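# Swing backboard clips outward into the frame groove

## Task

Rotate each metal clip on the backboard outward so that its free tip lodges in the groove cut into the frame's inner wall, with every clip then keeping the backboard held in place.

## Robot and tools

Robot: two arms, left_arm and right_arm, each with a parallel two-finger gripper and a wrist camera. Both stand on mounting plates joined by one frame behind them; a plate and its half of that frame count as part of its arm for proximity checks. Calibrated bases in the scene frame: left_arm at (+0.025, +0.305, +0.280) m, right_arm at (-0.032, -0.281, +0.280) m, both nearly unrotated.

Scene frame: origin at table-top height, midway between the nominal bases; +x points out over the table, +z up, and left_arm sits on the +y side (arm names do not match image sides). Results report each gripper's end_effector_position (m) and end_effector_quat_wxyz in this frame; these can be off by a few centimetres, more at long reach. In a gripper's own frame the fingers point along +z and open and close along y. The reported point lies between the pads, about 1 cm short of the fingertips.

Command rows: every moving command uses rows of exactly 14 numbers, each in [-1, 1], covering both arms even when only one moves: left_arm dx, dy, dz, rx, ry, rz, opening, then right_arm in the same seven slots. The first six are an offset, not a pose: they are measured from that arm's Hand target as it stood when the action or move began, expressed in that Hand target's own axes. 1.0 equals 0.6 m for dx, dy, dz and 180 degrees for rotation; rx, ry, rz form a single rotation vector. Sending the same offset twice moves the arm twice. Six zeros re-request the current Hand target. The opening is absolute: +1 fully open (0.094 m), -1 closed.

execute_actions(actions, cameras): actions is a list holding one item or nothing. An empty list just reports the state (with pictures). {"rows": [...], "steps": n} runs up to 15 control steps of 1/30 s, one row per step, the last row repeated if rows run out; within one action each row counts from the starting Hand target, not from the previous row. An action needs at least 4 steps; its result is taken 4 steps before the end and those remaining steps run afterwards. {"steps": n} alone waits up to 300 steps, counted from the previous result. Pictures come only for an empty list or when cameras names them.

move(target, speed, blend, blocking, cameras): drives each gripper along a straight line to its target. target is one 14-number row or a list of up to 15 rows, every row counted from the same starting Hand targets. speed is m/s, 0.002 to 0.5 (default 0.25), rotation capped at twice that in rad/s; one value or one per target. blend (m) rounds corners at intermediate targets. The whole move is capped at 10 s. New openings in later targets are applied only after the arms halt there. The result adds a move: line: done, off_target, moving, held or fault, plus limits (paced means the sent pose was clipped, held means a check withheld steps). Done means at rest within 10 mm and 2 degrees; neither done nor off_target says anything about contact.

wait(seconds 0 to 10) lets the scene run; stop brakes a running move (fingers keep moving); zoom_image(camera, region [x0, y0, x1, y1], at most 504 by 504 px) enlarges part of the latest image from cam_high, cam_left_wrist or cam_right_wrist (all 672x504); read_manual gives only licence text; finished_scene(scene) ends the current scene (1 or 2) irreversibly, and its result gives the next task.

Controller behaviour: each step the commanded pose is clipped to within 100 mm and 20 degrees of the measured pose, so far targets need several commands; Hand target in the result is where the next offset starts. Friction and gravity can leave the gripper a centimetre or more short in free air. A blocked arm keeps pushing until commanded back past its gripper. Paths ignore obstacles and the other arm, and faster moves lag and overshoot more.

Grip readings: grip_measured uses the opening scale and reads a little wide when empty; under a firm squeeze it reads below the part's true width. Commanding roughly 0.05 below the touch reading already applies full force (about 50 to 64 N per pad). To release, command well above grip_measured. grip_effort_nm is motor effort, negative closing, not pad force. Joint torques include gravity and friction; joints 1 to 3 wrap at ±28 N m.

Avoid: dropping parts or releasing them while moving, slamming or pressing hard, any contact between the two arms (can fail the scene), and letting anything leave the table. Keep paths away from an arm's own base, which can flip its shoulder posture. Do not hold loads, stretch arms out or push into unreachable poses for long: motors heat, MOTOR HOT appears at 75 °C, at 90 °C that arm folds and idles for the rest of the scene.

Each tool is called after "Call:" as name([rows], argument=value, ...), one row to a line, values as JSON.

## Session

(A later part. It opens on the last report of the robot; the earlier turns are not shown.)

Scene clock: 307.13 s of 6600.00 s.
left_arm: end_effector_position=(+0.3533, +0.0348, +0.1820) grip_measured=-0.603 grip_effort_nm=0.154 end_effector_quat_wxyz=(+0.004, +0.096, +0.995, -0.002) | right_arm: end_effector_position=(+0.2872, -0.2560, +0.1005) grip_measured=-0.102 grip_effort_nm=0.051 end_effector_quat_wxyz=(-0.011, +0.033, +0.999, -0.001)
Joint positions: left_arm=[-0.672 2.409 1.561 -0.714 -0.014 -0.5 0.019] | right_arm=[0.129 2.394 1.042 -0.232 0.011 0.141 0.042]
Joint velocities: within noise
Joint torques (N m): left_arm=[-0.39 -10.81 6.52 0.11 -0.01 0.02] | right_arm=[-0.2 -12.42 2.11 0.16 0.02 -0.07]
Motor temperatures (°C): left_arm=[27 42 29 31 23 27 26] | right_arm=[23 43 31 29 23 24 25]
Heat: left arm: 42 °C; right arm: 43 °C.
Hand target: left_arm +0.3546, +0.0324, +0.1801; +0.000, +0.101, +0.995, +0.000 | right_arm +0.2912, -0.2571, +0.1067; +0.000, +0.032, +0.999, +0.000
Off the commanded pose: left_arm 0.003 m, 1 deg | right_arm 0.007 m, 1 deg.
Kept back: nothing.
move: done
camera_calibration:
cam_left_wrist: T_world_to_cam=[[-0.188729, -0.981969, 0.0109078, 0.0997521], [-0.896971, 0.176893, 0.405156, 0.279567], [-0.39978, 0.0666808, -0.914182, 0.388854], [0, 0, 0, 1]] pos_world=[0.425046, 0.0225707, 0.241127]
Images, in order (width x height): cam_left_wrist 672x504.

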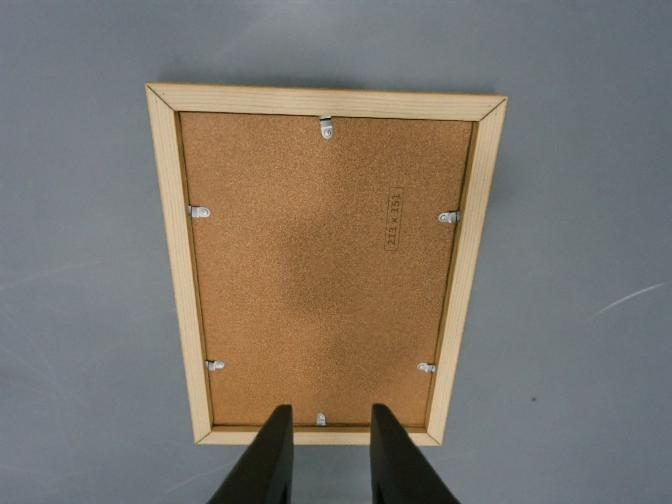

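Call:
zoom_image(camera="cam_left_wrist", region=[300, 100, 350, 145])

Call:
zoom_image(camera="cam_left_wrist", region=[425, 195, 475, 240])

Call:
zoom_image(camera="cam_left_wrist", region=[175, 190, 225, 235])

Call:
zoom_image(camera="cam_left_wrist", region=[190, 345, 240, 390])

Call:
zoom_image(camera="cam_left_wrist", region=[400, 345, 450, 390])

Call:
zoom_image(camera="cam_left_wrist", region=[295, 400, 345, 445])

Scaled by 10.080 from the camera's 672x504 image, which has a finer 960x720 frame.

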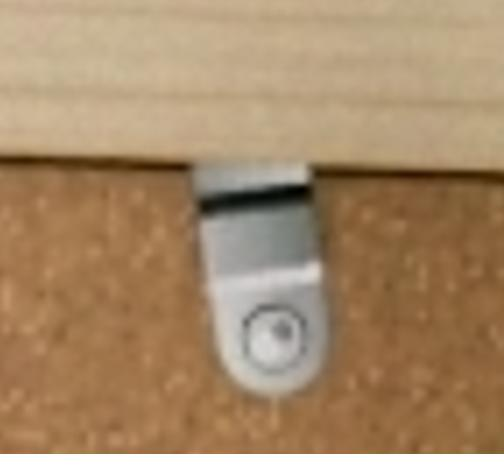

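Scaled by 10.080 from the camera's 672x504 image, which has a finer 960x720 frame.

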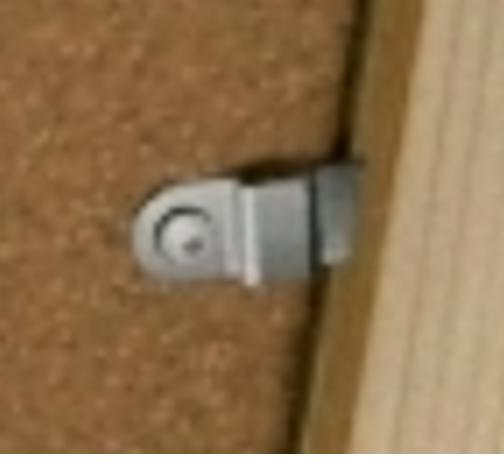

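Scaled by 10.080 from the camera's 672x504 image, which has a finer 960x720 frame.

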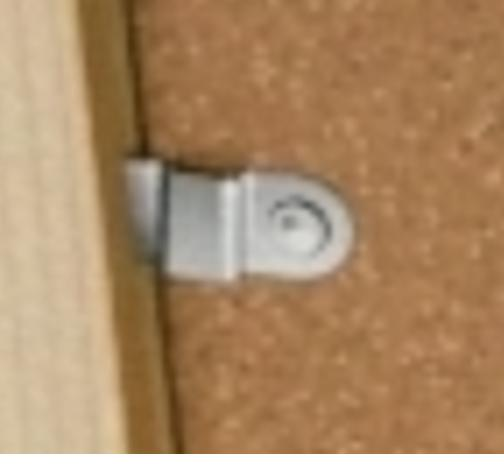

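Scaled by 10.080 from the camera's 672x504 image, which has a finer 960x720 frame.

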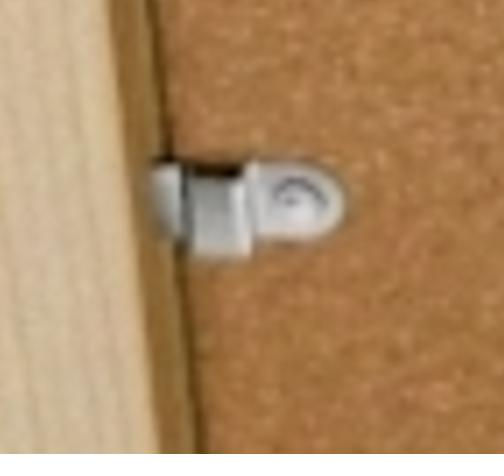

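Scaled by 10.080 from the camera's 672x504 image, which has a finer 960x720 frame.

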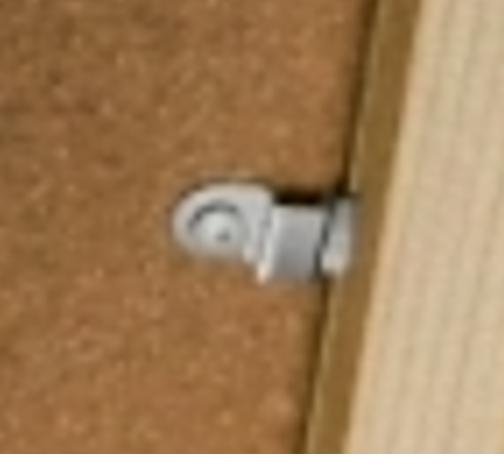

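Scaled by 10.080 from the camera's 672x504 image, which has a finer 960x720 frame.

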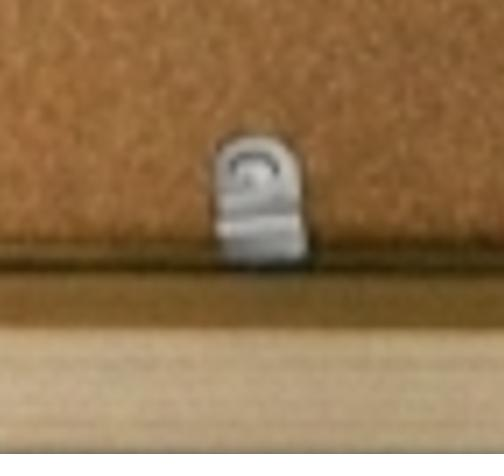

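Call:
finished_scene(scene=1)

The scene is finished: the task was done.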